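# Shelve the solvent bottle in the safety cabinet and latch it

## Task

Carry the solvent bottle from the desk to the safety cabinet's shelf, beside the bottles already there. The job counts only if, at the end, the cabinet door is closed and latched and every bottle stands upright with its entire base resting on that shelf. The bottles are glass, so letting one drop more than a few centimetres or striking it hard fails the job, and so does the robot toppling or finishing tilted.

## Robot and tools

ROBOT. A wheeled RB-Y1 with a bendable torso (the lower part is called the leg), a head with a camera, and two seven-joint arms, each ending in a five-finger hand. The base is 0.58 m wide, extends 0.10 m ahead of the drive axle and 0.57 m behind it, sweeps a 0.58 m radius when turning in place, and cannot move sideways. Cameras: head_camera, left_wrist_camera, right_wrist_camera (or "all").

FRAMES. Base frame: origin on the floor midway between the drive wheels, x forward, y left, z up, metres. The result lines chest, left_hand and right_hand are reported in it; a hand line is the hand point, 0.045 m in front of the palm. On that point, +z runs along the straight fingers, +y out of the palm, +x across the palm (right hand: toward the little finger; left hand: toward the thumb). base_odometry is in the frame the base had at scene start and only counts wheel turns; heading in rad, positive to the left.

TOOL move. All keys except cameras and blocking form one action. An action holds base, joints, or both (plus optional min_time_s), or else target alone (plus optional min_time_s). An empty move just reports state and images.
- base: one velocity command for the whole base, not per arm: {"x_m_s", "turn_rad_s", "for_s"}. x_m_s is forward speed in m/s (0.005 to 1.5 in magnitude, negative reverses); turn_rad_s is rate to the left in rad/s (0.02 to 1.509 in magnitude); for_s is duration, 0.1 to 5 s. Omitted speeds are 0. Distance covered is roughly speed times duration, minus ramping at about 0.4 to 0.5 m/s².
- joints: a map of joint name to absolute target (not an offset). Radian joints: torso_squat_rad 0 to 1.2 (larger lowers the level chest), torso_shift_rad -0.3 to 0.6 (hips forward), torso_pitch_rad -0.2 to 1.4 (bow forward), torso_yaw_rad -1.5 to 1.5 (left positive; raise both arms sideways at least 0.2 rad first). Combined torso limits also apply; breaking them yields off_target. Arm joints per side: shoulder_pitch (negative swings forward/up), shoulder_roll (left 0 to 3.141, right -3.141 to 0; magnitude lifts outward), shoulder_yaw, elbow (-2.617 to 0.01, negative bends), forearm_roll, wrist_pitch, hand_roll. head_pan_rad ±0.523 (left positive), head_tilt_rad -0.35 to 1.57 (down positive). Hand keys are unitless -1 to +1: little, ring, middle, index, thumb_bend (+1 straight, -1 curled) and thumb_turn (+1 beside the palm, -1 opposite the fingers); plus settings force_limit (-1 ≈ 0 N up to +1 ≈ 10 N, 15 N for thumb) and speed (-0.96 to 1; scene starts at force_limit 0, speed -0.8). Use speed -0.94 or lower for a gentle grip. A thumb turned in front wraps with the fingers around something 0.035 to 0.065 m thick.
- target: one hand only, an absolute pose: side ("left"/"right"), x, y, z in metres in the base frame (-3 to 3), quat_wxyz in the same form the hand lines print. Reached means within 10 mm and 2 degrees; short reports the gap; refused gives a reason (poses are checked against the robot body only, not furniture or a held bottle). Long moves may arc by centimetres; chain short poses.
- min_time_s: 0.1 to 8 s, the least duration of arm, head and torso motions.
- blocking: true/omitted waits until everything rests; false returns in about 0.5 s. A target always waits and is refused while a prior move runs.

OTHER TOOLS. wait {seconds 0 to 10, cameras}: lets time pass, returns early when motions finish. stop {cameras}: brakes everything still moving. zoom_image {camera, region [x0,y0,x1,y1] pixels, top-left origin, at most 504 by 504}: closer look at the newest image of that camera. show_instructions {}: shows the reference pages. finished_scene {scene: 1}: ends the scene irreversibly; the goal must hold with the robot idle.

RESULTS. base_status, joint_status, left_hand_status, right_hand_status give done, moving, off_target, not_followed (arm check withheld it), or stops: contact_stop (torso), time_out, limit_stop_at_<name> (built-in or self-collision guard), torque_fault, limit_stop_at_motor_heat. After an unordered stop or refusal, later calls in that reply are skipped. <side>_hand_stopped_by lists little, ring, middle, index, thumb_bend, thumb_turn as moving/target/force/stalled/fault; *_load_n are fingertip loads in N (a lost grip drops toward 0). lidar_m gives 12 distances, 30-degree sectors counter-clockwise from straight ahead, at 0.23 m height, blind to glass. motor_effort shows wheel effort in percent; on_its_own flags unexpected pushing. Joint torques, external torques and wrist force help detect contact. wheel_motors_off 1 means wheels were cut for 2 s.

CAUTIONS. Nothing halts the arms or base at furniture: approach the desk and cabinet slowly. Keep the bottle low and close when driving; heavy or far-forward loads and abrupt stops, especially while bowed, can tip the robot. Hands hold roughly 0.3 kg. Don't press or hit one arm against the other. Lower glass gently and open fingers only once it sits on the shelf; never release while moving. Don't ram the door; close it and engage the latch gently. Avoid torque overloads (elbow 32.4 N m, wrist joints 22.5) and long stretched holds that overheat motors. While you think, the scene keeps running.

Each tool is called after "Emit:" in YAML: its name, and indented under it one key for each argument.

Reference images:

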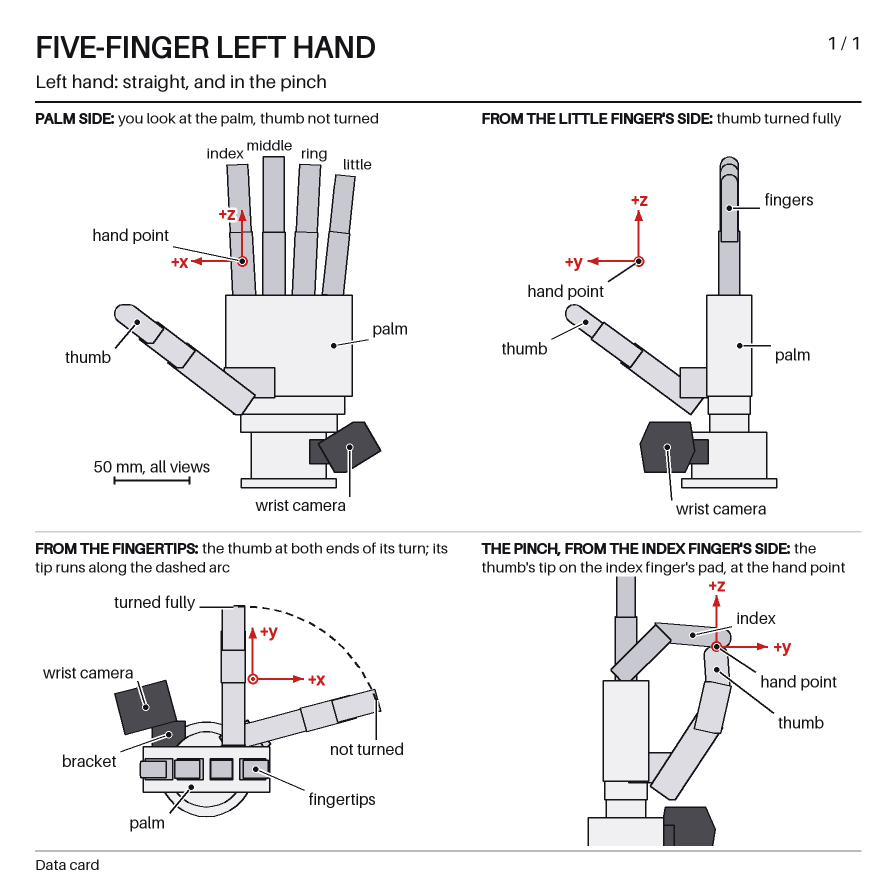

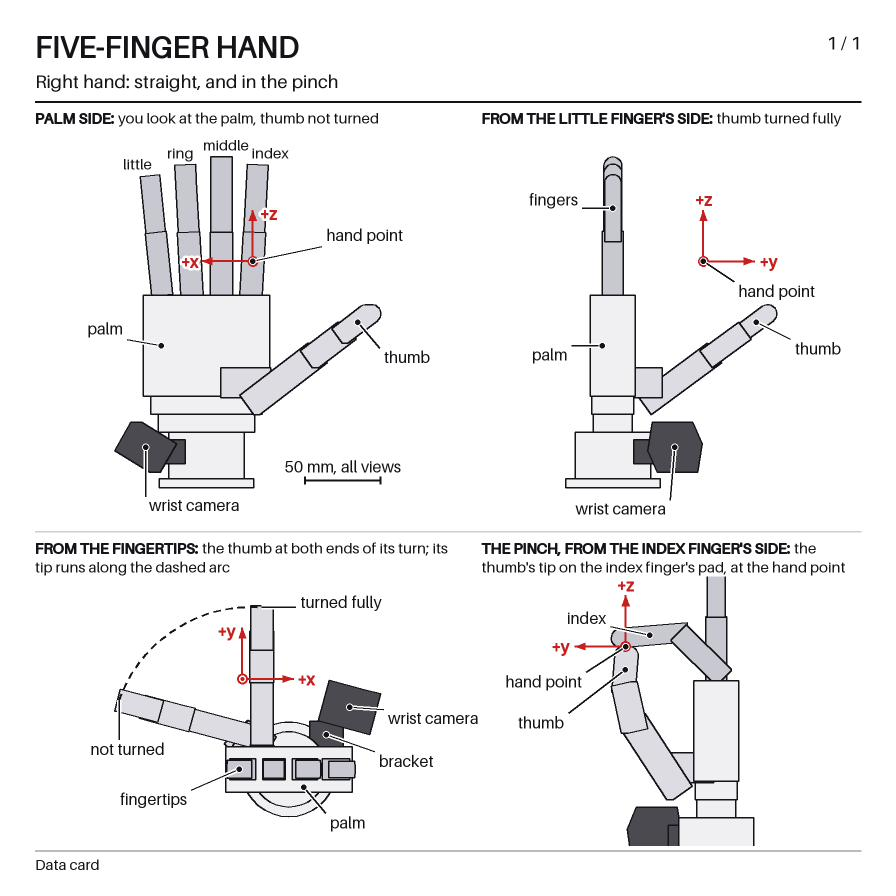

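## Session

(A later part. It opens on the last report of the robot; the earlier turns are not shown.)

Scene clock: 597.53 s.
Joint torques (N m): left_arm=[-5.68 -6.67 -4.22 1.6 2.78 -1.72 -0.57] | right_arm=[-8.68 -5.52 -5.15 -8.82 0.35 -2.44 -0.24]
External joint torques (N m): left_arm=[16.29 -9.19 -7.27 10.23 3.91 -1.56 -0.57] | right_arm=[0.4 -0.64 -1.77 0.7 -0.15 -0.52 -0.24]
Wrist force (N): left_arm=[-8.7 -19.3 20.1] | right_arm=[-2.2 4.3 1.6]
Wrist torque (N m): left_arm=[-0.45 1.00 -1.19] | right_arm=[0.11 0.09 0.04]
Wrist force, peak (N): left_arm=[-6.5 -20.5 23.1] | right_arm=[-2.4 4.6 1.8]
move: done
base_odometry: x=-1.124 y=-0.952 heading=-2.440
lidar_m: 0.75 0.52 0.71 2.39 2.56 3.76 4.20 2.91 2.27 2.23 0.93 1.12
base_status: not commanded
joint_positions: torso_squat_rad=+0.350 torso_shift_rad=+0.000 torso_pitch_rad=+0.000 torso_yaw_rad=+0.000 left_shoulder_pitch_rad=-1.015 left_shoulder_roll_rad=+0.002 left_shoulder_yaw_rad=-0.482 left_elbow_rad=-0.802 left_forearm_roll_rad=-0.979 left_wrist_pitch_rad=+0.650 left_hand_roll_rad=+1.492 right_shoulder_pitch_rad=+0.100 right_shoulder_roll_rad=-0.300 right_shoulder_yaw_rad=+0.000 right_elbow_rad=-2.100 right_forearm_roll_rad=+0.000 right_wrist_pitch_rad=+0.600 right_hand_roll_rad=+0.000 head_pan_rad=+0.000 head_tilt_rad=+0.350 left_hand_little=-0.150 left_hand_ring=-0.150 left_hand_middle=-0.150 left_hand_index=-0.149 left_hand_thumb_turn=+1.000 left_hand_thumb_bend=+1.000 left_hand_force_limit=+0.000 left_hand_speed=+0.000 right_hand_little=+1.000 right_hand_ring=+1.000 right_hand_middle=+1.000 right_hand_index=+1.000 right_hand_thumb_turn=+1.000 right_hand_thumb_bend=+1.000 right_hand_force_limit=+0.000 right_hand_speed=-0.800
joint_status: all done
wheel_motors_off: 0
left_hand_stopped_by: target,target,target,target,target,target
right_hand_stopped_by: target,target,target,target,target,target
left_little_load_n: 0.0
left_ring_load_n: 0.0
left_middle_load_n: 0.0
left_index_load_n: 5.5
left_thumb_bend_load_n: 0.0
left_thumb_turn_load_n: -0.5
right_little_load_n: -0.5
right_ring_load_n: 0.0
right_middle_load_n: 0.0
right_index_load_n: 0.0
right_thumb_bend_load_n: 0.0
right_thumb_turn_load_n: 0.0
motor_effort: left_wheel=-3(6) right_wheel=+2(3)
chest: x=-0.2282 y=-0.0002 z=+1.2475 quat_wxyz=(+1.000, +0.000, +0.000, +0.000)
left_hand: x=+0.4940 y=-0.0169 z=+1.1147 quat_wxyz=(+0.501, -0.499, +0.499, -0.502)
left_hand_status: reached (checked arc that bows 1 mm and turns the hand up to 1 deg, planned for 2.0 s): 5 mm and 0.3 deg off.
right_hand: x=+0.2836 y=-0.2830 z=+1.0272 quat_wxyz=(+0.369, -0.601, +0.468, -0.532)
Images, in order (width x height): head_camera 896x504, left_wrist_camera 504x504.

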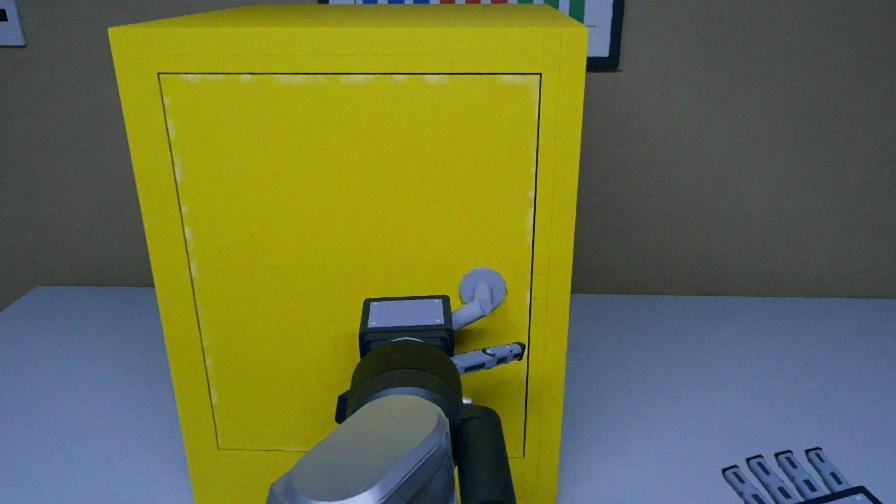

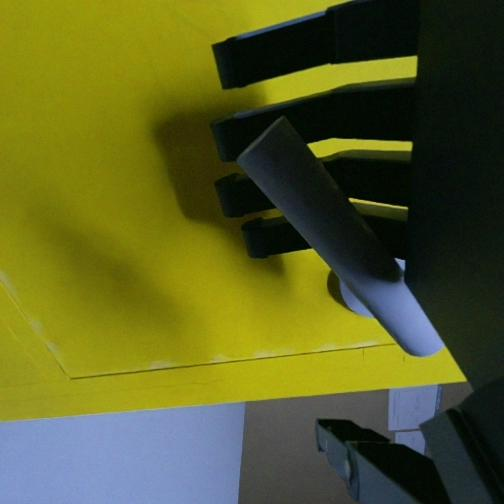

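Emit:
move:
  target: {"side":"left","x":0.491,"y":-0.018,"z":1.095,"quat_wxyz":[0.5,-0.5,0.5,-0.5]}
  min_time_s: 2
  cameras: ["head_camera","left_wrist_camera"]

Scene clock: 607.20 s.
Joint torques (N m): left_arm=[-5.7 -10.35 -5.23 0.79 2.69 -3.2 -0.54] | right_arm=[-8.64 -6.03 -4.33 -9.12 0.61 -2.58 -0.19]
External joint torques (N m): left_arm=[16.21 -12.86 -8.31 9.13 3.84 -3.25 -0.55] | right_arm=[0.45 -1.15 -0.95 0.41 0.12 -0.66 -0.19]
Wrist force (N): left_arm=[-13.9 -20.7 15.7] | right_arm=[-2.3 3.9 1.4]
Wrist torque (N m): left_arm=[-0.40 1.09 -1.48] | right_arm=[0.09 0.08 0.02]
Wrist force, peak (N): left_arm=[-8.3 -21.5 27.8] | right_arm=[-2.2 5.2 1.7]
move: done
base_odometry: x=-1.124 y=-0.952 heading=-2.440
lidar_m: 0.75 0.52 0.72 2.39 2.56 3.76 4.21 2.91 2.27 2.23 0.93 1.12
base_status: not commanded
joint_positions: torso_squat_rad=+0.350 torso_shift_rad=+0.000 torso_pitch_rad=-0.001 torso_yaw_rad=+0.000 left_shoulder_pitch_rad=-1.016 left_shoulder_roll_rad=+0.003 left_shoulder_yaw_rad=-0.533 left_elbow_rad=-0.752 left_forearm_roll_rad=-1.022 left_wrist_pitch_rad=+0.655 left_hand_roll_rad=+1.593 right_shoulder_pitch_rad=+0.100 right_shoulder_roll_rad=-0.300 right_shoulder_yaw_rad=+0.000 right_elbow_rad=-2.100 right_forearm_roll_rad=+0.000 right_wrist_pitch_rad=+0.600 right_hand_roll_rad=+0.000 head_pan_rad=+0.000 head_tilt_rad=+0.350 left_hand_little=-0.150 left_hand_ring=-0.150 left_hand_middle=-0.150 left_hand_index=-0.149 left_hand_thumb_turn=+1.000 left_hand_thumb_bend=+1.000 left_hand_force_limit=+0.000 left_hand_speed=+0.000 right_hand_little=+1.000 right_hand_ring=+1.000 right_hand_middle=+1.000 right_hand_index=+1.000 right_hand_thumb_turn=+1.000 right_hand_thumb_bend=+1.000 right_hand_force_limit=+0.000 right_hand_speed=-0.800
joint_status: all done
wheel_motors_off: 0
left_hand_stopped_by: target,target,target,target,target,target
right_hand_stopped_by: target,target,target,target,target,target
left_little_load_n: 0.0
left_ring_load_n: 0.0
left_middle_load_n: 0.0
left_index_load_n: 4.5
left_thumb_bend_load_n: 0.0
left_thumb_turn_load_n: -0.5
right_little_load_n: 0.0
right_ring_load_n: 0.0
right_middle_load_n: 0.0
right_index_load_n: 0.0
right_thumb_bend_load_n: 0.0
right_thumb_turn_load_n: 0.0
motor_effort: left_wheel=-3(5) right_wheel=+2(2)
chest: x=-0.2283 y=-0.0001 z=+1.2475 quat_wxyz=(+1.000, +0.000, +0.000, +0.000)
left_hand: x=+0.4924 y=-0.0163 z=+1.0994 quat_wxyz=(+0.502, -0.499, +0.498, -0.501)
left_hand_status: reached (checked arc that bows 0 mm and turns the hand up to 0 deg, planned for 2.0 s): 5 mm and 0.4 deg off.
right_hand: x=+0.2836 y=-0.2830 z=+1.0274 quat_wxyz=(+0.369, -0.601, +0.468, -0.533)
Images, in order (width x height): head_camera 896x504, left_wrist_camera 504x504.

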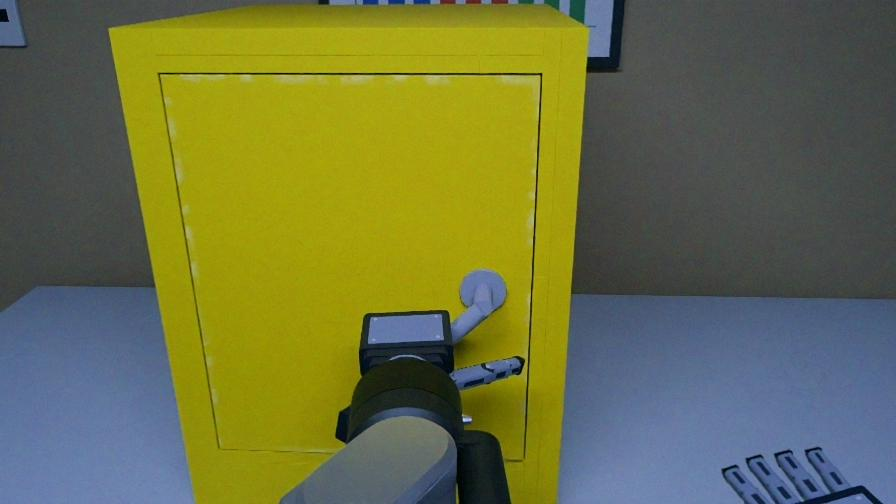

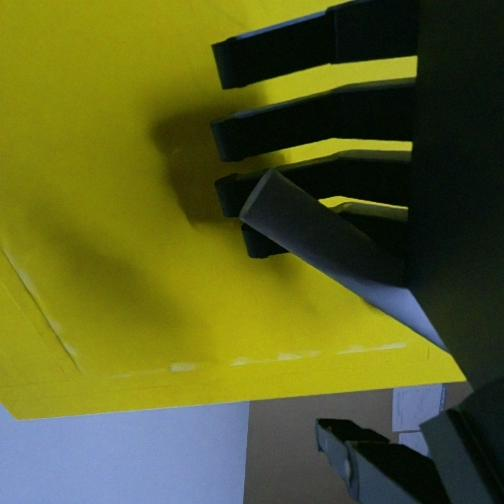

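Emit:
move:
  target: {"side":"left","x":0.487,"y":-0.022,"z":1.083,"quat_wxyz":[0.5,-0.5,0.5,-0.5]}
  min_time_s: 1.5
  cameras: ["left_wrist_camera"]

Emit:
move:
  target: {"side":"left","x":0.467,"y":-0.022,"z":1.083,"quat_wxyz":[0.5,-0.5,0.5,-0.5]}
  min_time_s: 1.5
  cameras: ["head_camera","left_wrist_camera"]

Scene clock: 617.13 s.
Joint torques (N m): left_arm=[2.89 -25.93 -11.66 2.03 5.05 -8.42 -1.08] | right_arm=[-8.36 -5.86 -5.25 -9 0.29 -2.54 -0.19]
External joint torques (N m): left_arm=[24.77 -28.49 -14.88 9.89 6.23 -8.63 -1.08] | right_arm=[0.74 -0.96 -1.87 0.52 -0.2 -0.63 -0.19]
Wrist force (N): left_arm=[-29.6 -39.6 21.7] | right_arm=[-2.0 4.4 1.6]
Wrist torque (N m): left_arm=[-0.97 1.28 -2.28] | right_arm=[0.15 0.05 0.05]
Wrist force, peak (N): left_arm=[-31.7 -41.2 22.4] | right_arm=[-2.6 5.2 1.5]
move: done
base_odometry: x=-1.124 y=-0.952 heading=-2.439
lidar_m: 0.75 0.52 0.71 2.39 2.56 3.77 4.21 2.91 2.26 2.23 0.93 1.12
base_status: not commanded
joint_positions: torso_squat_rad=+0.350 torso_shift_rad=+0.000 torso_pitch_rad=-0.001 torso_yaw_rad=+0.001 left_shoulder_pitch_rad=-1.026 left_shoulder_roll_rad=+0.007 left_shoulder_yaw_rad=-0.604 left_elbow_rad=-0.713 left_forearm_roll_rad=-1.031 left_wrist_pitch_rad=+0.680 left_hand_roll_rad=+1.678 right_shoulder_pitch_rad=+0.100 right_shoulder_roll_rad=-0.300 right_shoulder_yaw_rad=+0.000 right_elbow_rad=-2.100 right_forearm_roll_rad=+0.000 right_wrist_pitch_rad=+0.600 right_hand_roll_rad=+0.000 head_pan_rad=+0.000 head_tilt_rad=+0.350 left_hand_little=-0.150 left_hand_ring=-0.150 left_hand_middle=-0.150 left_hand_index=-0.149 left_hand_thumb_turn=+1.000 left_hand_thumb_bend=+1.000 left_hand_force_limit=+0.000 left_hand_speed=+0.000 right_hand_little=+1.000 right_hand_ring=+1.000 right_hand_middle=+1.000 right_hand_index=+1.000 right_hand_thumb_turn=+1.000 right_hand_thumb_bend=+1.000 right_hand_force_limit=+0.000 right_hand_speed=-0.800
joint_status: all done
wheel_motors_off: 0
left_hand_stopped_by: target,target,target,target,target,target
right_hand_stopped_by: target,target,target,target,target,target
left_little_load_n: 0.0
left_ring_load_n: 0.0
left_middle_load_n: 0.0
left_index_load_n: 7.0
left_thumb_bend_load_n: 0.0
left_thumb_turn_load_n: 0.0
right_little_load_n: 0.0
right_ring_load_n: 0.0
right_middle_load_n: 0.0
right_index_load_n: -0.5
right_thumb_bend_load_n: 0.0
right_thumb_turn_load_n: 0.0
motor_effort: left_wheel=-2(5) right_wheel=+0(3)
chest: x=-0.2287 y=+0.0001 z=+1.2475 quat_wxyz=(+1.000, +0.000, -0.001, +0.000)
left_hand: x=+0.4899 y=-0.0172 z=+1.0898 quat_wxyz=(+0.504, -0.499, +0.496, -0.501)
left_hand_status: reached (checked arc that bows 1 mm and turns the hand up to 0 deg, planned for 1.5 s): 9 mm and 0.7 deg off.
right_hand: x=+0.2835 y=-0.2826 z=+1.0278 quat_wxyz=(+0.369, -0.601, +0.467, -0.533)
Images, in order (width x height): left_wrist_camera 504x504.

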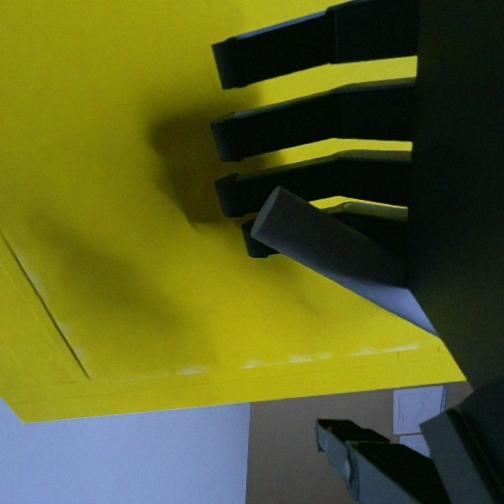

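Scene clock: 618.97 s.
Joint torques (N m): left_arm=[1.16 -37.75 -19.92 -4.64 6.4 -12.03 -1.07] | right_arm=[-8.58 -6.06 -4.65 -9.11 0.47 -2.46 -0.04]
External joint torques (N m): left_arm=[22.14 -39.14 -23.83 3.53 7.69 -11.98 -1.08] | right_arm=[0.51 -1.16 -1.26 0.41 -0.02 -0.54 -0.04]
Wrist force (N): left_arm=[-46.7 -38.6 31.3] | right_arm=[-2.0 4.7 1.6]
Wrist torque (N m): left_arm=[-1.41 1.52 -3.23] | right_arm=[0.20 0.08 0.07]
Wrist force, peak (N): left_arm=[-51.4 -35.0 32.4] | right_arm=[-2.3 4.7 1.6]
move: done
base_odometry: x=-1.124 y=-0.952 heading=-2.439
lidar_m: 0.74 0.51 0.71 2.39 2.56 3.76 4.21 2.91 2.28 2.23 0.93 1.11
base_status: not commanded
joint_positions: torso_squat_rad=+0.350 torso_shift_rad=+0.000 torso_pitch_rad=-0.001 torso_yaw_rad=+0.001 left_shoulder_pitch_rad=-0.920 left_shoulder_roll_rad=+0.041 left_shoulder_yaw_rad=-0.617 left_elbow_rad=-0.919 left_forearm_roll_rad=-0.967 left_wrist_pitch_rad=+0.747 left_hand_roll_rad=+1.545 right_shoulder_pitch_rad=+0.100 right_shoulder_roll_rad=-0.300 right_shoulder_yaw_rad=+0.000 right_elbow_rad=-2.100 right_forearm_roll_rad=+0.000 right_wrist_pitch_rad=+0.600 right_hand_roll_rad=+0.000 head_pan_rad=+0.000 head_tilt_rad=+0.350 left_hand_little=-0.150 left_hand_ring=-0.150 left_hand_middle=-0.150 left_hand_index=-0.149 left_hand_thumb_turn=+1.000 left_hand_thumb_bend=+1.000 left_hand_force_limit=+0.000 left_hand_speed=+0.000 right_hand_little=+1.000 right_hand_ring=+1.000 right_hand_middle=+1.000 right_hand_index=+1.000 right_hand_thumb_turn=+1.000 right_hand_thumb_bend=+1.000 right_hand_force_limit=+0.000 right_hand_speed=-0.800
joint_status: all done
wheel_motors_off: 0
left_hand_stopped_by: target,target,target,target,target,target
right_hand_stopped_by: target,target,target,target,target,target
left_little_load_n: 0.0
left_ring_load_n: 0.0
left_middle_load_n: 0.0
left_index_load_n: 9.5
left_thumb_bend_load_n: 0.0
left_thumb_turn_load_n: 0.0
right_little_load_n: 0.0
right_ring_load_n: 0.0
right_middle_load_n: 0.0
right_index_load_n: 0.0
right_thumb_bend_load_n: 0.5
right_thumb_turn_load_n: -0.5
motor_effort: left_wheel=+0(4) right_wheel=-10(11)
chest: x=-0.2284 y=+0.0005 z=+1.2475 quat_wxyz=(+1.000, +0.000, +0.000, +0.001)
left_hand: x=+0.4713 y=-0.0138 z=+1.0879 quat_wxyz=(+0.506, -0.501, +0.495, -0.499)
left_hand_status: reached (checked arc that bows 10 mm and turns the hand up to 1 deg, planned for 1.5 s): 10 mm and 0.9 deg off.
right_hand: x=+0.2838 y=-0.2820 z=+1.0277 quat_wxyz=(+0.369, -0.601, +0.467, -0.533)
Images, in order (width x height): head_camera 896x504, left_wrist_camera 504x504.

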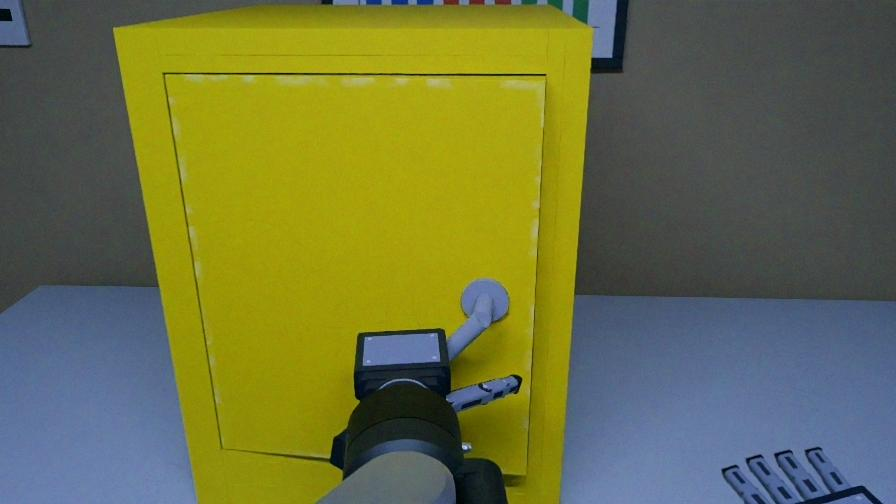

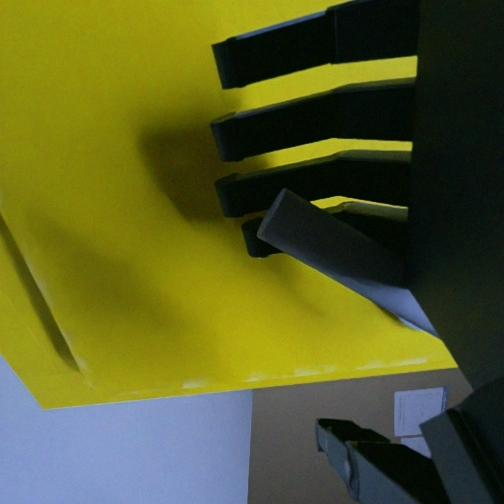

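Emit:
move:
  target: {"side":"left","x":0.435,"y":-0.003,"z":1.09,"quat_wxyz":[0.5,-0.5,0.5,-0.5]}
  min_time_s: 2
  cameras: ["head_camera"]

Emit:
move:
  target: {"side":"left","x":0.395,"y":0.015,"z":1.092,"quat_wxyz":[0.5,-0.5,0.5,-0.5]}
  min_time_s: 2
  cameras: ["head_camera","left_wrist_camera"]

Scene clock: 628.20 s.
Joint torques (N m): left_arm=[3.98 -12.7 -12.61 2.08 6.32 -2.33 -1.23] | right_arm=[-8.34 -5.92 -5.03 -9.08 0.5 -2.41 -0.16]
External joint torques (N m): left_arm=[23.27 -12.86 -17.28 10.61 7.68 -1.88 -1.23] | right_arm=[0.75 -1.03 -1.65 0.44 0 -0.49 -0.16]
Wrist force (N): left_arm=[-18.2 -32.0 24.6] | right_arm=[-2.3 4.2 1.3]
Wrist torque (N m): left_arm=[-0.45 1.44 -1.89] | right_arm=[0.15 0.10 0.02]
Wrist force, peak (N): left_arm=[-46.8 -39.0 31.6] | right_arm=[-3.0 4.4 1.4]
move: done
base_odometry: x=-1.124 y=-0.952 heading=-2.439
lidar_m: 0.75 0.52 0.72 2.39 2.55 3.77 4.21 2.91 2.27 2.23 0.92 1.12
base_status: not commanded
joint_positions: torso_squat_rad=+0.350 torso_shift_rad=+0.000 torso_pitch_rad=-0.001 torso_yaw_rad=+0.000 left_shoulder_pitch_rad=-0.753 left_shoulder_roll_rad=+0.111 left_shoulder_yaw_rad=-0.621 left_elbow_rad=-1.256 left_forearm_roll_rad=-0.875 left_wrist_pitch_rad=+0.822 left_hand_roll_rad=+1.345 right_shoulder_pitch_rad=+0.100 right_shoulder_roll_rad=-0.300 right_shoulder_yaw_rad=+0.000 right_elbow_rad=-2.100 right_forearm_roll_rad=+0.000 right_wrist_pitch_rad=+0.600 right_hand_roll_rad=+0.000 head_pan_rad=+0.000 head_tilt_rad=+0.350 left_hand_little=-0.150 left_hand_ring=-0.150 left_hand_middle=-0.149 left_hand_index=-0.149 left_hand_thumb_turn=+1.000 left_hand_thumb_bend=+1.000 left_hand_force_limit=+0.000 left_hand_speed=+0.000 right_hand_little=+1.000 right_hand_ring=+1.000 right_hand_middle=+1.000 right_hand_index=+1.000 right_hand_thumb_turn=+1.000 right_hand_thumb_bend=+1.000 right_hand_force_limit=+0.000 right_hand_speed=-0.800
joint_status: all done
wheel_motors_off: 0
left_hand_stopped_by: target,target,target,target,target,target
right_hand_stopped_by: target,target,target,target,target,target
left_little_load_n: 0.0
left_ring_load_n: 0.0
left_middle_load_n: 11.5
left_index_load_n: 6.0
left_thumb_bend_load_n: 0.0
left_thumb_turn_load_n: -0.5
right_little_load_n: 0.0
right_ring_load_n: -0.5
right_middle_load_n: 0.0
right_index_load_n: 0.0
right_thumb_bend_load_n: 0.0
right_thumb_turn_load_n: 0.0
motor_effort: left_wheel=-2(4) right_wheel=-6(10)
chest: x=-0.2283 y=+0.0002 z=+1.2475 quat_wxyz=(+1.000, +0.000, +0.000, +0.000)
left_hand: x=+0.4371 y=-0.0021 z=+1.0955 quat_wxyz=(+0.503, -0.498, +0.497, -0.502)
left_hand_status: reached (checked arc that bows 16 mm and turns the hand up to 2 deg, planned for 2.0 s): 6 mm and 0.6 deg off.
right_hand: x=+0.2837 y=-0.2826 z=+1.0275 quat_wxyz=(+0.369, -0.601, +0.467, -0.533)
Images, in order (width x height): head_camera 896x504.

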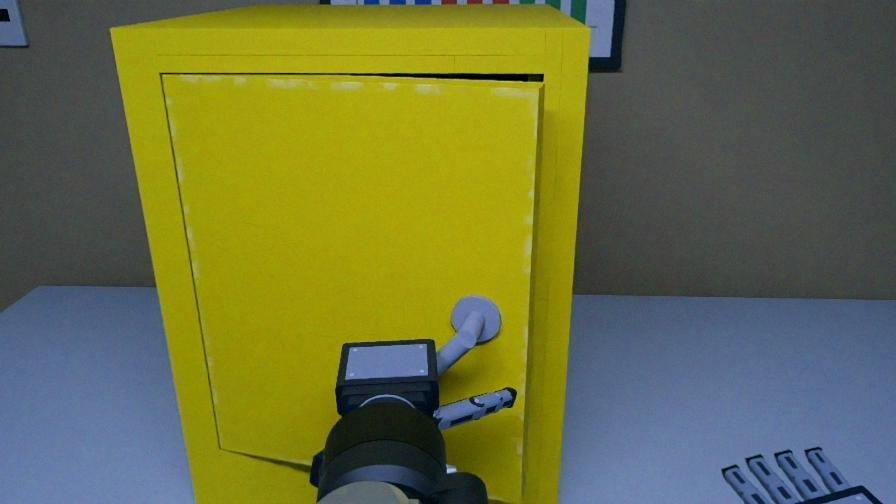

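Scene clock: 630.53 s.
Joint torques (N m): left_arm=[1.75 -16.06 -19.71 -2.74 6.94 -3.44 -1.33] | right_arm=[-8.15 -6.01 -5.21 -8.93 0.43 -2.62 -0.07]
External joint torques (N m): left_arm=[19.03 -15.53 -24.65 5.88 8.35 -2.75 -1.33] | right_arm=[0.92 -1.12 -1.83 0.59 -0.07 -0.7 -0.07]
Wrist force (N): left_arm=[-27.9 -26.0 41.3] | right_arm=[-2.0 4.1 0.7]
Wrist torque (N m): left_arm=[-0.52 2.27 -2.78] | right_arm=[0.17 0.09 0.04]
Wrist force, peak (N): left_arm=[-37.1 -0.7 44.4] | right_arm=[-2.5 4.7 1.2]
move: done
base_odometry: x=-1.124 y=-0.952 heading=-2.439
lidar_m: 0.74 0.51 0.72 2.39 2.55 3.77 4.21 2.92 2.28 2.23 0.92 1.12
base_status: not commanded
joint_positions: torso_squat_rad=+0.350 torso_shift_rad=+0.000 torso_pitch_rad=+0.000 torso_yaw_rad=+0.001 left_shoulder_pitch_rad=-0.598 left_shoulder_roll_rad=+0.178 left_shoulder_yaw_rad=-0.639 left_elbow_rad=-1.538 left_forearm_roll_rad=-0.829 left_wrist_pitch_rad=+0.899 left_hand_roll_rad=+1.219 right_shoulder_pitch_rad=+0.100 right_shoulder_roll_rad=-0.300 right_shoulder_yaw_rad=+0.000 right_elbow_rad=-2.100 right_forearm_roll_rad=+0.000 right_wrist_pitch_rad=+0.600 right_hand_roll_rad=+0.000 head_pan_rad=+0.000 head_tilt_rad=+0.350 left_hand_little=-0.150 left_hand_ring=-0.150 left_hand_middle=-0.095 left_hand_index=-0.149 left_hand_thumb_turn=+1.000 left_hand_thumb_bend=+1.000 left_hand_force_limit=+0.000 left_hand_speed=+0.000 right_hand_little=+1.000 right_hand_ring=+1.000 right_hand_middle=+1.000 right_hand_index=+1.000 right_hand_thumb_turn=+1.000 right_hand_thumb_bend=+1.000 right_hand_force_limit=+0.000 right_hand_speed=-0.800
joint_status: all done
wheel_motors_off: 0
left_hand_stopped_by: target,target,target,target,target,target
right_hand_stopped_by: target,target,target,target,target,target
left_little_load_n: 0.0
left_ring_load_n: 0.0
left_middle_load_n: 29.5
left_index_load_n: 7.0
left_thumb_bend_load_n: 0.0
left_thumb_turn_load_n: -0.5
right_little_load_n: 0.0
right_ring_load_n: 0.0
right_middle_load_n: 0.0
right_index_load_n: 0.0
right_thumb_bend_load_n: 0.0
right_thumb_turn_load_n: -0.5
motor_effort: left_wheel=-4(5) right_wheel=-6(6)
chest: x=-0.2278 y=+0.0002 z=+1.2475 quat_wxyz=(+1.000, +0.000, +0.000, +0.000)
left_hand: x=+0.3979 y=+0.0186 z=+1.0962 quat_wxyz=(+0.503, -0.500, +0.497, -0.500)
left_hand_status: reached (checked arc that bows 13 mm and turns the hand up to 2 deg, planned for 2.0 s): 6 mm and 0.6 deg off.
right_hand: x=+0.2840 y=-0.2825 z=+1.0272 quat_wxyz=(+0.369, -0.601, +0.468, -0.532)
Images, in order (width x height): head_camera 896x504, left_wrist_camera 504x504.

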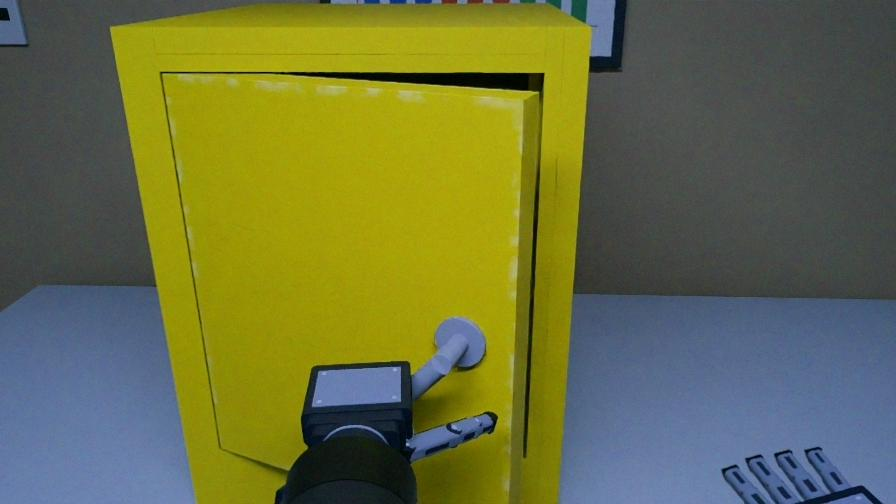

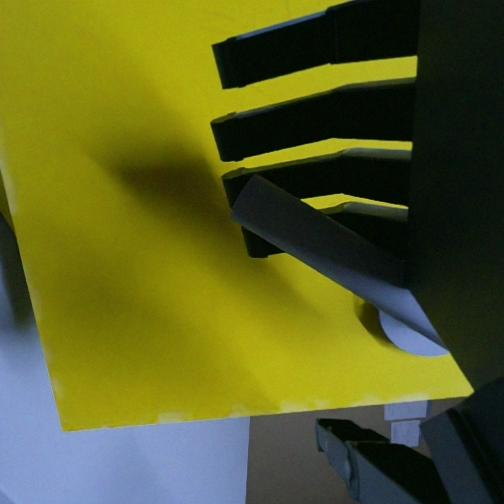

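Emit:
move:
  target: {"side":"left","x":0.408,"y":0.022,"z":1.12,"quat_wxyz":[0.5,-0.5,0.5,-0.5]}
  min_time_s: 1.5
  cameras: []

Emit:
move:
  target: {"side":"left","x":0.408,"y":0.022,"z":1.155,"quat_wxyz":[0.5,-0.5,0.5,-0.5]}
  min_time_s: 1.5
  cameras: ["head_camera","left_wrist_camera"]

Scene clock: 642.13 s.
Joint torques (N m): left_arm=[-16.36 -7.03 -0.71 -11.67 1.63 -2.21 0.63] | right_arm=[-8.73 -5.71 -4.85 -8.84 0.53 -2.61 -0.07]
External joint torques (N m): left_arm=[1.62 -7.32 -5.97 -3.28 3 -1.37 0.63] | right_arm=[0.34 -0.82 -1.47 0.68 0.04 -0.69 -0.07]
Wrist force (N): left_arm=[-12.1 5.2 24.7] | right_arm=[-2.3 4.3 1.3]
Wrist torque (N m): left_arm=[0.56 1.51 -0.80] | right_arm=[0.15 0.13 0.03]
Wrist force, peak (N): left_arm=[-28.1 -26.4 41.1] | right_arm=[-2.2 4.8 1.6]
move: done
base_odometry: x=-1.124 y=-0.952 heading=-2.439
lidar_m: 0.74 0.52 0.71 2.39 2.56 3.76 4.21 2.92 2.27 2.23 0.92 1.12
base_status: not commanded
joint_positions: torso_squat_rad=+0.350 torso_shift_rad=+0.000 torso_pitch_rad=+0.000 torso_yaw_rad=+0.000 left_shoulder_pitch_rad=-0.653 left_shoulder_roll_rad=+0.198 left_shoulder_yaw_rad=-0.602 left_elbow_rad=-1.554 left_forearm_roll_rad=-0.729 left_wrist_pitch_rad=+0.913 left_hand_roll_rad=+1.141 right_shoulder_pitch_rad=+0.100 right_shoulder_roll_rad=-0.300 right_shoulder_yaw_rad=+0.000 right_elbow_rad=-2.100 right_forearm_roll_rad=+0.000 right_wrist_pitch_rad=+0.600 right_hand_roll_rad=+0.000 head_pan_rad=+0.000 head_tilt_rad=+0.350 left_hand_little=-0.150 left_hand_ring=-0.149 left_hand_middle=-0.091 left_hand_index=-0.150 left_hand_thumb_turn=+1.000 left_hand_thumb_bend=+1.000 left_hand_force_limit=+0.000 left_hand_speed=+0.000 right_hand_little=+1.000 right_hand_ring=+1.000 right_hand_middle=+1.000 right_hand_index=+1.000 right_hand_thumb_turn=+1.000 right_hand_thumb_bend=+1.000 right_hand_force_limit=+0.000 right_hand_speed=-0.800
joint_status: all done
wheel_motors_off: 0
left_hand_stopped_by: target,target,target,target,target,target
right_hand_stopped_by: target,target,target,target,target,target
left_little_load_n: 0.0
left_ring_load_n: 6.0
left_middle_load_n: 17.5
left_index_load_n: 0.0
left_thumb_bend_load_n: 0.0
left_thumb_turn_load_n: 0.0
right_little_load_n: 0.0
right_ring_load_n: 0.0
right_middle_load_n: 0.0
right_index_load_n: 0.0
right_thumb_bend_load_n: 0.0
right_thumb_turn_load_n: -0.5
motor_effort: left_wheel=-5(6) right_wheel=-5(6)
chest: x=-0.2278 y=+0.0001 z=+1.2475 quat_wxyz=(+1.000, +0.000, +0.000, +0.000)
left_hand: x=+0.4087 y=+0.0236 z=+1.1200 quat_wxyz=(+0.501, -0.500, +0.500, -0.499)
left_hand_status: reached (checked arc that bows 2 mm and turns the hand up to 1 deg, planned for 1.5 s): 2 mm and 0.2 deg off.
right_hand: x=+0.2839 y=-0.2828 z=+1.0270 quat_wxyz=(+0.369, -0.601, +0.468, -0.532)

Scene clock: 643.97 s.
Joint torques (N m): left_arm=[-26.95 -21.88 -9.23 -23.43 3.75 -7.83 2.23] | right_arm=[-8.53 -6.38 -4.66 -9.04 0.55 -2.56 0.08]
External joint torques (N m): left_arm=[-8.63 -22.72 -14.72 -15.36 5.12 -6.82 2.23] | right_arm=[0.52 -1.48 -1.28 0.48 0.06 -0.64 0.08]
Wrist force (N): left_arm=[-33.3 17.7 44.8] | right_arm=[-2.0 4.4 1.3]
Wrist torque (N m): left_arm=[0.84 2.37 -0.63] | right_arm=[0.16 0.07 0.08]
Wrist force, peak (N): left_arm=[-39.8 13.8 47.2] | right_arm=[-2.3 4.8 1.8]
move: done
base_odometry: x=-1.124 y=-0.952 heading=-2.439
lidar_m: 0.74 0.52 0.72 2.38 2.57 3.76 4.20 2.91 2.28 2.23 0.93 1.12
base_status: not commanded
joint_positions: torso_squat_rad=+0.350 torso_shift_rad=+0.001 torso_pitch_rad=+0.001 torso_yaw_rad=+0.001 left_shoulder_pitch_rad=-0.701 left_shoulder_roll_rad=+0.214 left_shoulder_yaw_rad=-0.568 left_elbow_rad=-1.617 left_forearm_roll_rad=-0.633 left_wrist_pitch_rad=+0.979 left_hand_roll_rad=+1.039 right_shoulder_pitch_rad=+0.100 right_shoulder_roll_rad=-0.300 right_shoulder_yaw_rad=+0.000 right_elbow_rad=-2.100 right_forearm_roll_rad=+0.000 right_wrist_pitch_rad=+0.600 right_hand_roll_rad=+0.000 head_pan_rad=+0.000 head_tilt_rad=+0.350 left_hand_little=-0.150 left_hand_ring=-0.148 left_hand_middle=-0.090 left_hand_index=-0.150 left_hand_thumb_turn=+1.000 left_hand_thumb_bend=+1.000 left_hand_force_limit=+0.000 left_hand_speed=+0.000 right_hand_little=+1.000 right_hand_ring=+1.000 right_hand_middle=+1.000 right_hand_index=+1.000 right_hand_thumb_turn=+1.000 right_hand_thumb_bend=+1.000 right_hand_force_limit=+0.000 right_hand_speed=-0.800
joint_status: all done
wheel_motors_off: 0
left_hand_stopped_by: target,target,target,target,target,target
right_hand_stopped_by: target,target,target,target,target,target
left_little_load_n: 0.0
left_ring_load_n: 24.5
left_middle_load_n: 29.5
left_index_load_n: 0.0
left_thumb_bend_load_n: 1.5
left_thumb_turn_load_n: -3.0
right_little_load_n: 0.0
right_ring_load_n: 0.0
right_middle_load_n: 0.0
right_index_load_n: 0.0
right_thumb_bend_load_n: 0.0
right_thumb_turn_load_n: -0.5
motor_effort: left_wheel=-4(6) right_wheel=-6(6)
chest: x=-0.2272 y=+0.0002 z=+1.2475 quat_wxyz=(+1.000, +0.000, +0.001, +0.000)
left_hand: x=+0.4103 y=+0.0287 z=+1.1522 quat_wxyz=(+0.503, -0.502, +0.499, -0.495)
left_hand_status: reached (checked arc that bows 3 mm and turns the hand up to 0 deg, planned for 1.5 s): 8 mm and 0.7 deg off.
right_hand: x=+0.2844 y=-0.2825 z=+1.0267 quat_wxyz=(+0.369, -0.602, +0.468, -0.532)
Images, in order (width x height): head_camera 896x504, left_wrist_camera 504x504.

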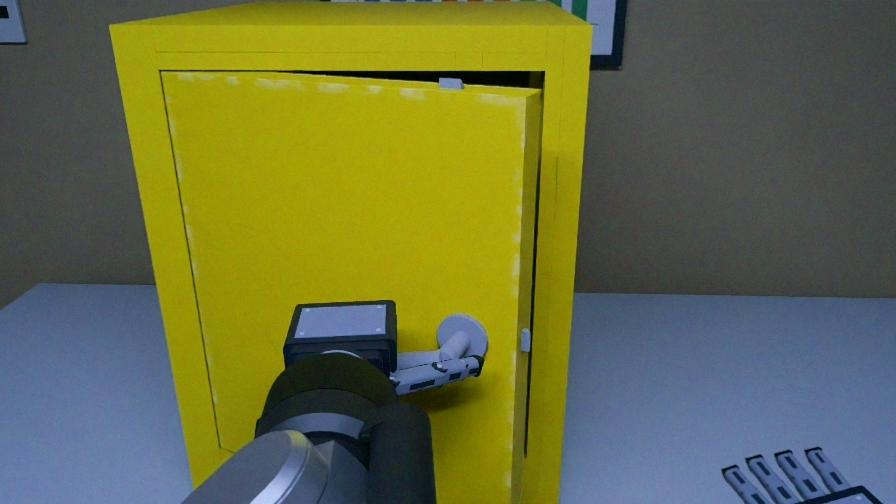

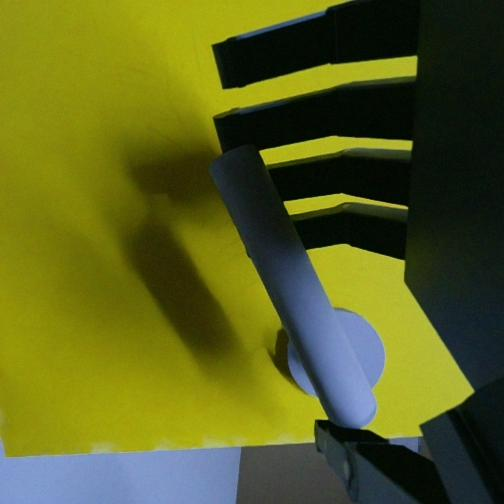

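Emit:
move:
  target: {"side":"left","x":0.425,"y":0.025,"z":1.155,"quat_wxyz":[0.5,-0.5,0.5,-0.5]}
  min_time_s: 1.5
  cameras: ["left_wrist_camera"]

Scene clock: 654.50 s.
Joint torques (N m): left_arm=[-17.06 -6.61 0.13 -8.91 2.23 -1.93 0.82] | right_arm=[-8.43 -5.38 -5.19 -8.89 0.41 -2.5 -0.03]
External joint torques (N m): left_arm=[1.96 -7.91 -5.41 -0.83 3.56 -0.96 0.81] | right_arm=[0.64 -0.49 -1.81 0.63 -0.08 -0.58 -0.04]
Wrist force (N): left_arm=[-11.5 3.3 23.4] | right_arm=[-2.1 4.2 1.5]
Wrist torque (N m): left_arm=[0.57 1.49 -0.63] | right_arm=[0.12 0.09 0.03]
Wrist force, peak (N): left_arm=[-35.2 10.3 49.5] | right_arm=[-2.3 4.8 1.7]
move: done
base_odometry: x=-1.124 y=-0.952 heading=-2.439
lidar_m: 0.74 0.51 0.71 2.39 2.55 3.77 4.21 2.92 2.27 2.23 0.93 1.12
base_status: not commanded
joint_positions: torso_squat_rad=+0.350 torso_shift_rad=+0.000 torso_pitch_rad=+0.001 torso_yaw_rad=+0.000 left_shoulder_pitch_rad=-0.744 left_shoulder_roll_rad=+0.211 left_shoulder_yaw_rad=-0.553 left_elbow_rad=-1.541 left_forearm_roll_rad=-0.623 left_wrist_pitch_rad=+0.932 left_hand_roll_rad=+1.061 right_shoulder_pitch_rad=+0.100 right_shoulder_roll_rad=-0.300 right_shoulder_yaw_rad=+0.000 right_elbow_rad=-2.100 right_forearm_roll_rad=+0.000 right_wrist_pitch_rad=+0.600 right_hand_roll_rad=+0.000 head_pan_rad=+0.000 head_tilt_rad=+0.350 left_hand_little=-0.150 left_hand_ring=-0.141 left_hand_middle=-0.080 left_hand_index=-0.150 left_hand_thumb_turn=+1.000 left_hand_thumb_bend=+1.000 left_hand_force_limit=+0.000 left_hand_speed=+0.000 right_hand_little=+1.000 right_hand_ring=+1.000 right_hand_middle=+1.000 right_hand_index=+1.000 right_hand_thumb_turn=+1.000 right_hand_thumb_bend=+1.000 right_hand_force_limit=+0.000 right_hand_speed=-0.800
joint_status: all done
wheel_motors_off: 0
left_hand_stopped_by: target,target,target,target,target,target
right_hand_stopped_by: target,target,target,target,target,target
left_little_load_n: 0.0
left_ring_load_n: 7.0
left_middle_load_n: 15.5
left_index_load_n: 0.5
left_thumb_bend_load_n: 0.0
left_thumb_turn_load_n: -0.5
right_little_load_n: 0.0
right_ring_load_n: 0.0
right_middle_load_n: 0.0
right_index_load_n: 0.0
right_thumb_bend_load_n: 0.0
right_thumb_turn_load_n: -0.5
motor_effort: left_wheel=-4(7) right_wheel=-4(6)
chest: x=-0.2275 y=+0.0001 z=+1.2475 quat_wxyz=(+1.000, +0.000, +0.000, +0.000)
left_hand: x=+0.4254 y=+0.0264 z=+1.1558 quat_wxyz=(+0.501, -0.500, +0.499, -0.499)
left_hand_status: reached (checked arc that bows 3 mm and turns the hand up to 1 deg, planned for 1.5 s): 2 mm and 0.2 deg off.
right_hand: x=+0.2841 y=-0.2828 z=+1.0268 quat_wxyz=(+0.369, -0.602, +0.468, -0.532)
Images, in order (width x height): left_wrist_camera 504x504.

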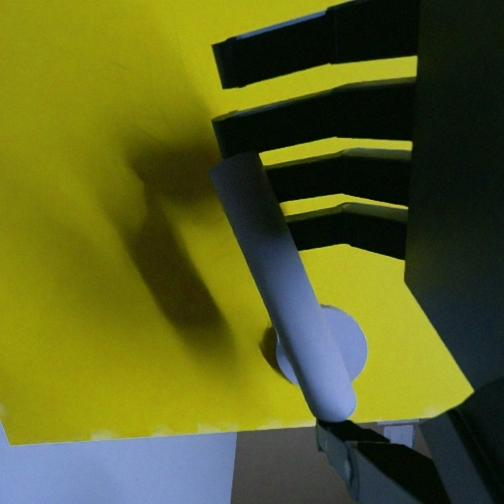

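Emit:
move:
  target: {"side":"left","x":0.438,"y":0.022,"z":1.165,"quat_wxyz":[0.5,-0.5,0.5,-0.5]}
  min_time_s: 1.5
  cameras: ["head_camera","left_wrist_camera"]

Scene clock: 663.93 s.
Joint torques (N m): left_arm=[-16.37 -2.22 3.52 -6.31 1.07 -0.26 0.02] | right_arm=[-8.48 -5.44 -5.12 -8.93 0.41 -2.37 0.07]
External joint torques (N m): left_arm=[3.34 -3.96 -2.01 1.73 2.39 0.72 0.01] | right_arm=[0.59 -0.55 -1.74 0.6 -0.08 -0.46 0.07]
Wrist force (N): left_arm=[-4.7 2.9 17.6] | right_arm=[-1.8 4.4 1.8]
Wrist torque (N m): left_arm=[0.59 1.35 -0.72] | right_arm=[0.16 0.01 0.06]
Wrist force, peak (N): left_arm=[-12.4 3.8 23.7] | right_arm=[-2.2 4.8 1.6]
move: done
base_odometry: x=-1.124 y=-0.952 heading=-2.440
lidar_m: 0.74 0.53 0.72 2.39 2.57 3.77 4.22 2.91 2.27 2.23 0.92 1.12
base_status: not commanded
joint_positions: torso_squat_rad=+0.350 torso_shift_rad=+0.000 torso_pitch_rad=+0.001 torso_yaw_rad=+0.000 left_shoulder_pitch_rad=-0.800 left_shoulder_roll_rad=+0.201 left_shoulder_yaw_rad=-0.535 left_elbow_rad=-1.477 left_forearm_roll_rad=-0.601 left_wrist_pitch_rad=+0.915 left_hand_roll_rad=+1.059 right_shoulder_pitch_rad=+0.100 right_shoulder_roll_rad=-0.300 right_shoulder_yaw_rad=+0.000 right_elbow_rad=-2.100 right_forearm_roll_rad=+0.000 right_wrist_pitch_rad=+0.600 right_hand_roll_rad=+0.000 head_pan_rad=+0.000 head_tilt_rad=+0.350 left_hand_little=-0.150 left_hand_ring=-0.142 left_hand_middle=-0.082 left_hand_index=-0.150 left_hand_thumb_turn=+1.000 left_hand_thumb_bend=+1.000 left_hand_force_limit=+0.000 left_hand_speed=+0.000 right_hand_little=+1.000 right_hand_ring=+1.000 right_hand_middle=+1.000 right_hand_index=+1.000 right_hand_thumb_turn=+1.000 right_hand_thumb_bend=+1.000 right_hand_force_limit=+0.000 right_hand_speed=-0.800
joint_status: all done
wheel_motors_off: 0
left_hand_stopped_by: target,target,target,target,target,target
right_hand_stopped_by: target,target,target,target,target,target
left_little_load_n: 0.0
left_ring_load_n: 2.0
left_middle_load_n: 14.5
left_index_load_n: 0.0
left_thumb_bend_load_n: 0.0
left_thumb_turn_load_n: 0.0
right_little_load_n: 0.0
right_ring_load_n: 0.0
right_middle_load_n: 0.0
right_index_load_n: 0.0
right_thumb_bend_load_n: 0.0
right_thumb_turn_load_n: 0.0
motor_effort: left_wheel=-4(7) right_wheel=-2(5)
chest: x=-0.2276 y=-0.0001 z=+1.2475 quat_wxyz=(+1.000, +0.000, +0.000, +0.000)
left_hand: x=+0.4381 y=+0.0224 z=+1.1660 quat_wxyz=(+0.501, -0.500, +0.500, -0.500)
left_hand_status: reached (checked arc that bows 2 mm and turns the hand up to 0 deg, planned for 1.5 s): 1 mm and 0.1 deg off.
right_hand: x=+0.2839 y=-0.2830 z=+1.0268 quat_wxyz=(+0.369, -0.601, +0.468, -0.532)
Images, in order (width x height): head_camera 896x504, left_wrist_camera 504x504.

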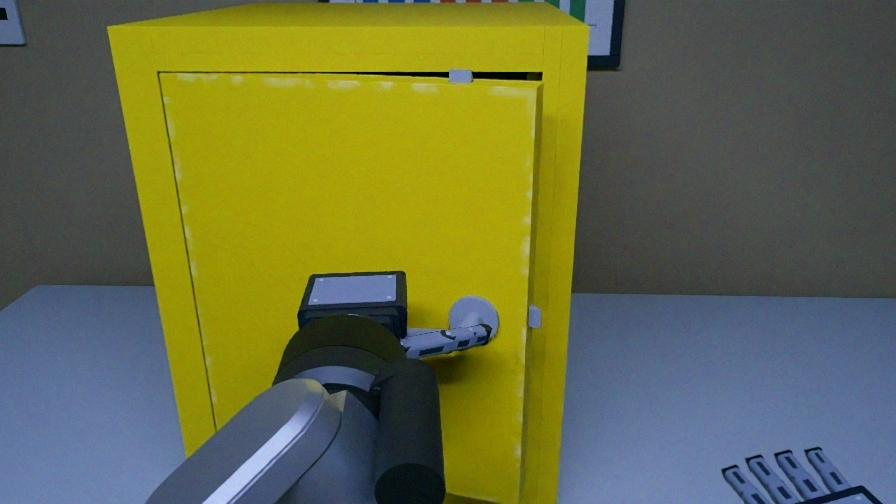

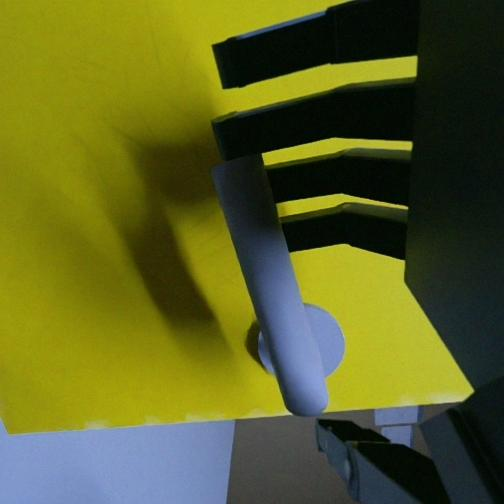

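Emit:
move:
  target: {"side":"left","x":0.452,"y":0.018,"z":1.17,"quat_wxyz":[0.5,-0.5,0.5,-0.5]}
  min_time_s: 1.5
  cameras: ["head_camera","left_wrist_camera"]

Scene clock: 680.53 s.
Joint torques (N m): left_arm=[-21.92 1.57 6.54 -8.69 -1.08 -0.77 0.33] | right_arm=[-8.68 -6.13 -4.83 -8.97 0.32 -2.62 -0.1]
External joint torques (N m): left_arm=[-1.55 -0.57 1.1 -0.63 0.21 0.17 0.32] | right_arm=[0.39 -1.24 -1.46 0.56 -0.18 -0.71 -0.1]
Wrist force (N): left_arm=[-1.5 11.3 14.9] | right_arm=[-1.8 3.9 1.2]
Wrist torque (N m): left_arm=[0.45 1.29 -0.83] | right_arm=[0.09 0.05 0.06]
Wrist force, peak (N): left_arm=[-8.3 3.4 19.1] | right_arm=[-2.1 5.0 1.4]
move: done
base_odometry: x=-1.124 y=-0.952 heading=-2.440
lidar_m: 0.75 0.52 0.71 2.39 2.56 3.77 4.21 2.91 2.28 2.23 0.93 1.12
base_status: not commanded
joint_positions: torso_squat_rad=+0.350 torso_shift_rad=+0.000 torso_pitch_rad=+0.000 torso_yaw_rad=+0.000 left_shoulder_pitch_rad=-0.853 left_shoulder_roll_rad=+0.186 left_shoulder_yaw_rad=-0.523 left_elbow_rad=-1.391 left_forearm_roll_rad=-0.597 left_wrist_pitch_rad=+0.885 left_hand_roll_rad=+1.076 right_shoulder_pitch_rad=+0.100 right_shoulder_roll_rad=-0.300 right_shoulder_yaw_rad=+0.000 right_elbow_rad=-2.100 right_forearm_roll_rad=+0.000 right_wrist_pitch_rad=+0.600 right_hand_roll_rad=+0.000 head_pan_rad=+0.000 head_tilt_rad=+0.350 left_hand_little=-0.150 left_hand_ring=-0.142 left_hand_middle=-0.083 left_hand_index=-0.150 left_hand_thumb_turn=+1.000 left_hand_thumb_bend=+1.000 left_hand_force_limit=+0.000 left_hand_speed=+0.000 right_hand_little=+1.000 right_hand_ring=+1.000 right_hand_middle=+1.000 right_hand_index=+1.000 right_hand_thumb_turn=+1.000 right_hand_thumb_bend=+1.000 right_hand_force_limit=+0.000 right_hand_speed=-0.800
joint_status: all done
wheel_motors_off: 0
left_hand_stopped_by: target,target,target,target,target,target
right_hand_stopped_by: target,target,target,target,target,target
left_little_load_n: 0.0
left_ring_load_n: 0.0
left_middle_load_n: 9.5
left_index_load_n: 0.0
left_thumb_bend_load_n: 0.0
left_thumb_turn_load_n: -0.5
right_little_load_n: 0.0
right_ring_load_n: 0.0
right_middle_load_n: 0.0
right_index_load_n: 0.0
right_thumb_bend_load_n: 0.0
right_thumb_turn_load_n: 0.0
motor_effort: left_wheel=-6(6) right_wheel=-2(2)
chest: x=-0.2277 y=-0.0001 z=+1.2475 quat_wxyz=(+1.000, +0.000, +0.000, +0.000)
left_hand: x=+0.4519 y=+0.0181 z=+1.1696 quat_wxyz=(+0.500, -0.500, +0.500, -0.500)
left_hand_status: reached (checked arc that bows 4 mm and turns the hand up to 0 deg, planned for 1.5 s): 0 mm and 0.1 deg off.
right_hand: x=+0.2839 y=-0.2831 z=+1.0268 quat_wxyz=(+0.369, -0.601, +0.468, -0.532)
Images, in order (width x height): head_camera 896x504, left_wrist_camera 504x504.

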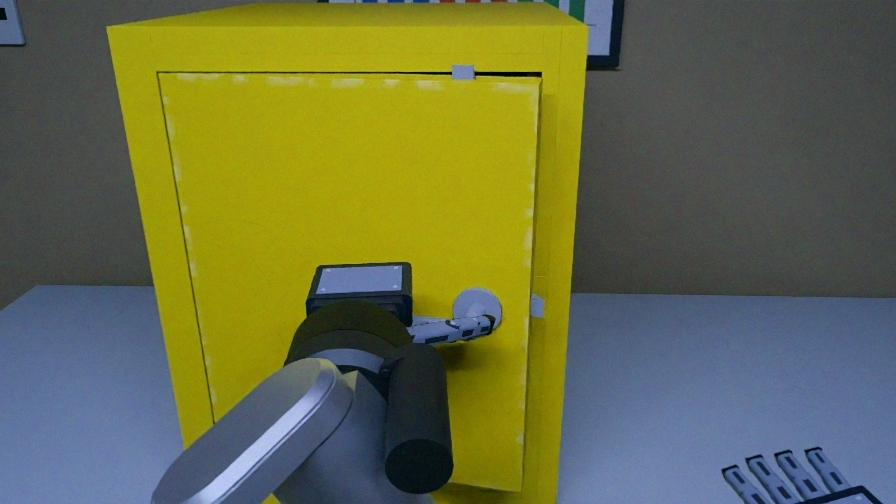

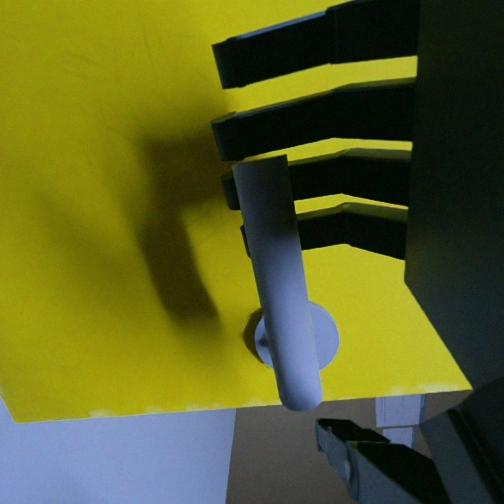

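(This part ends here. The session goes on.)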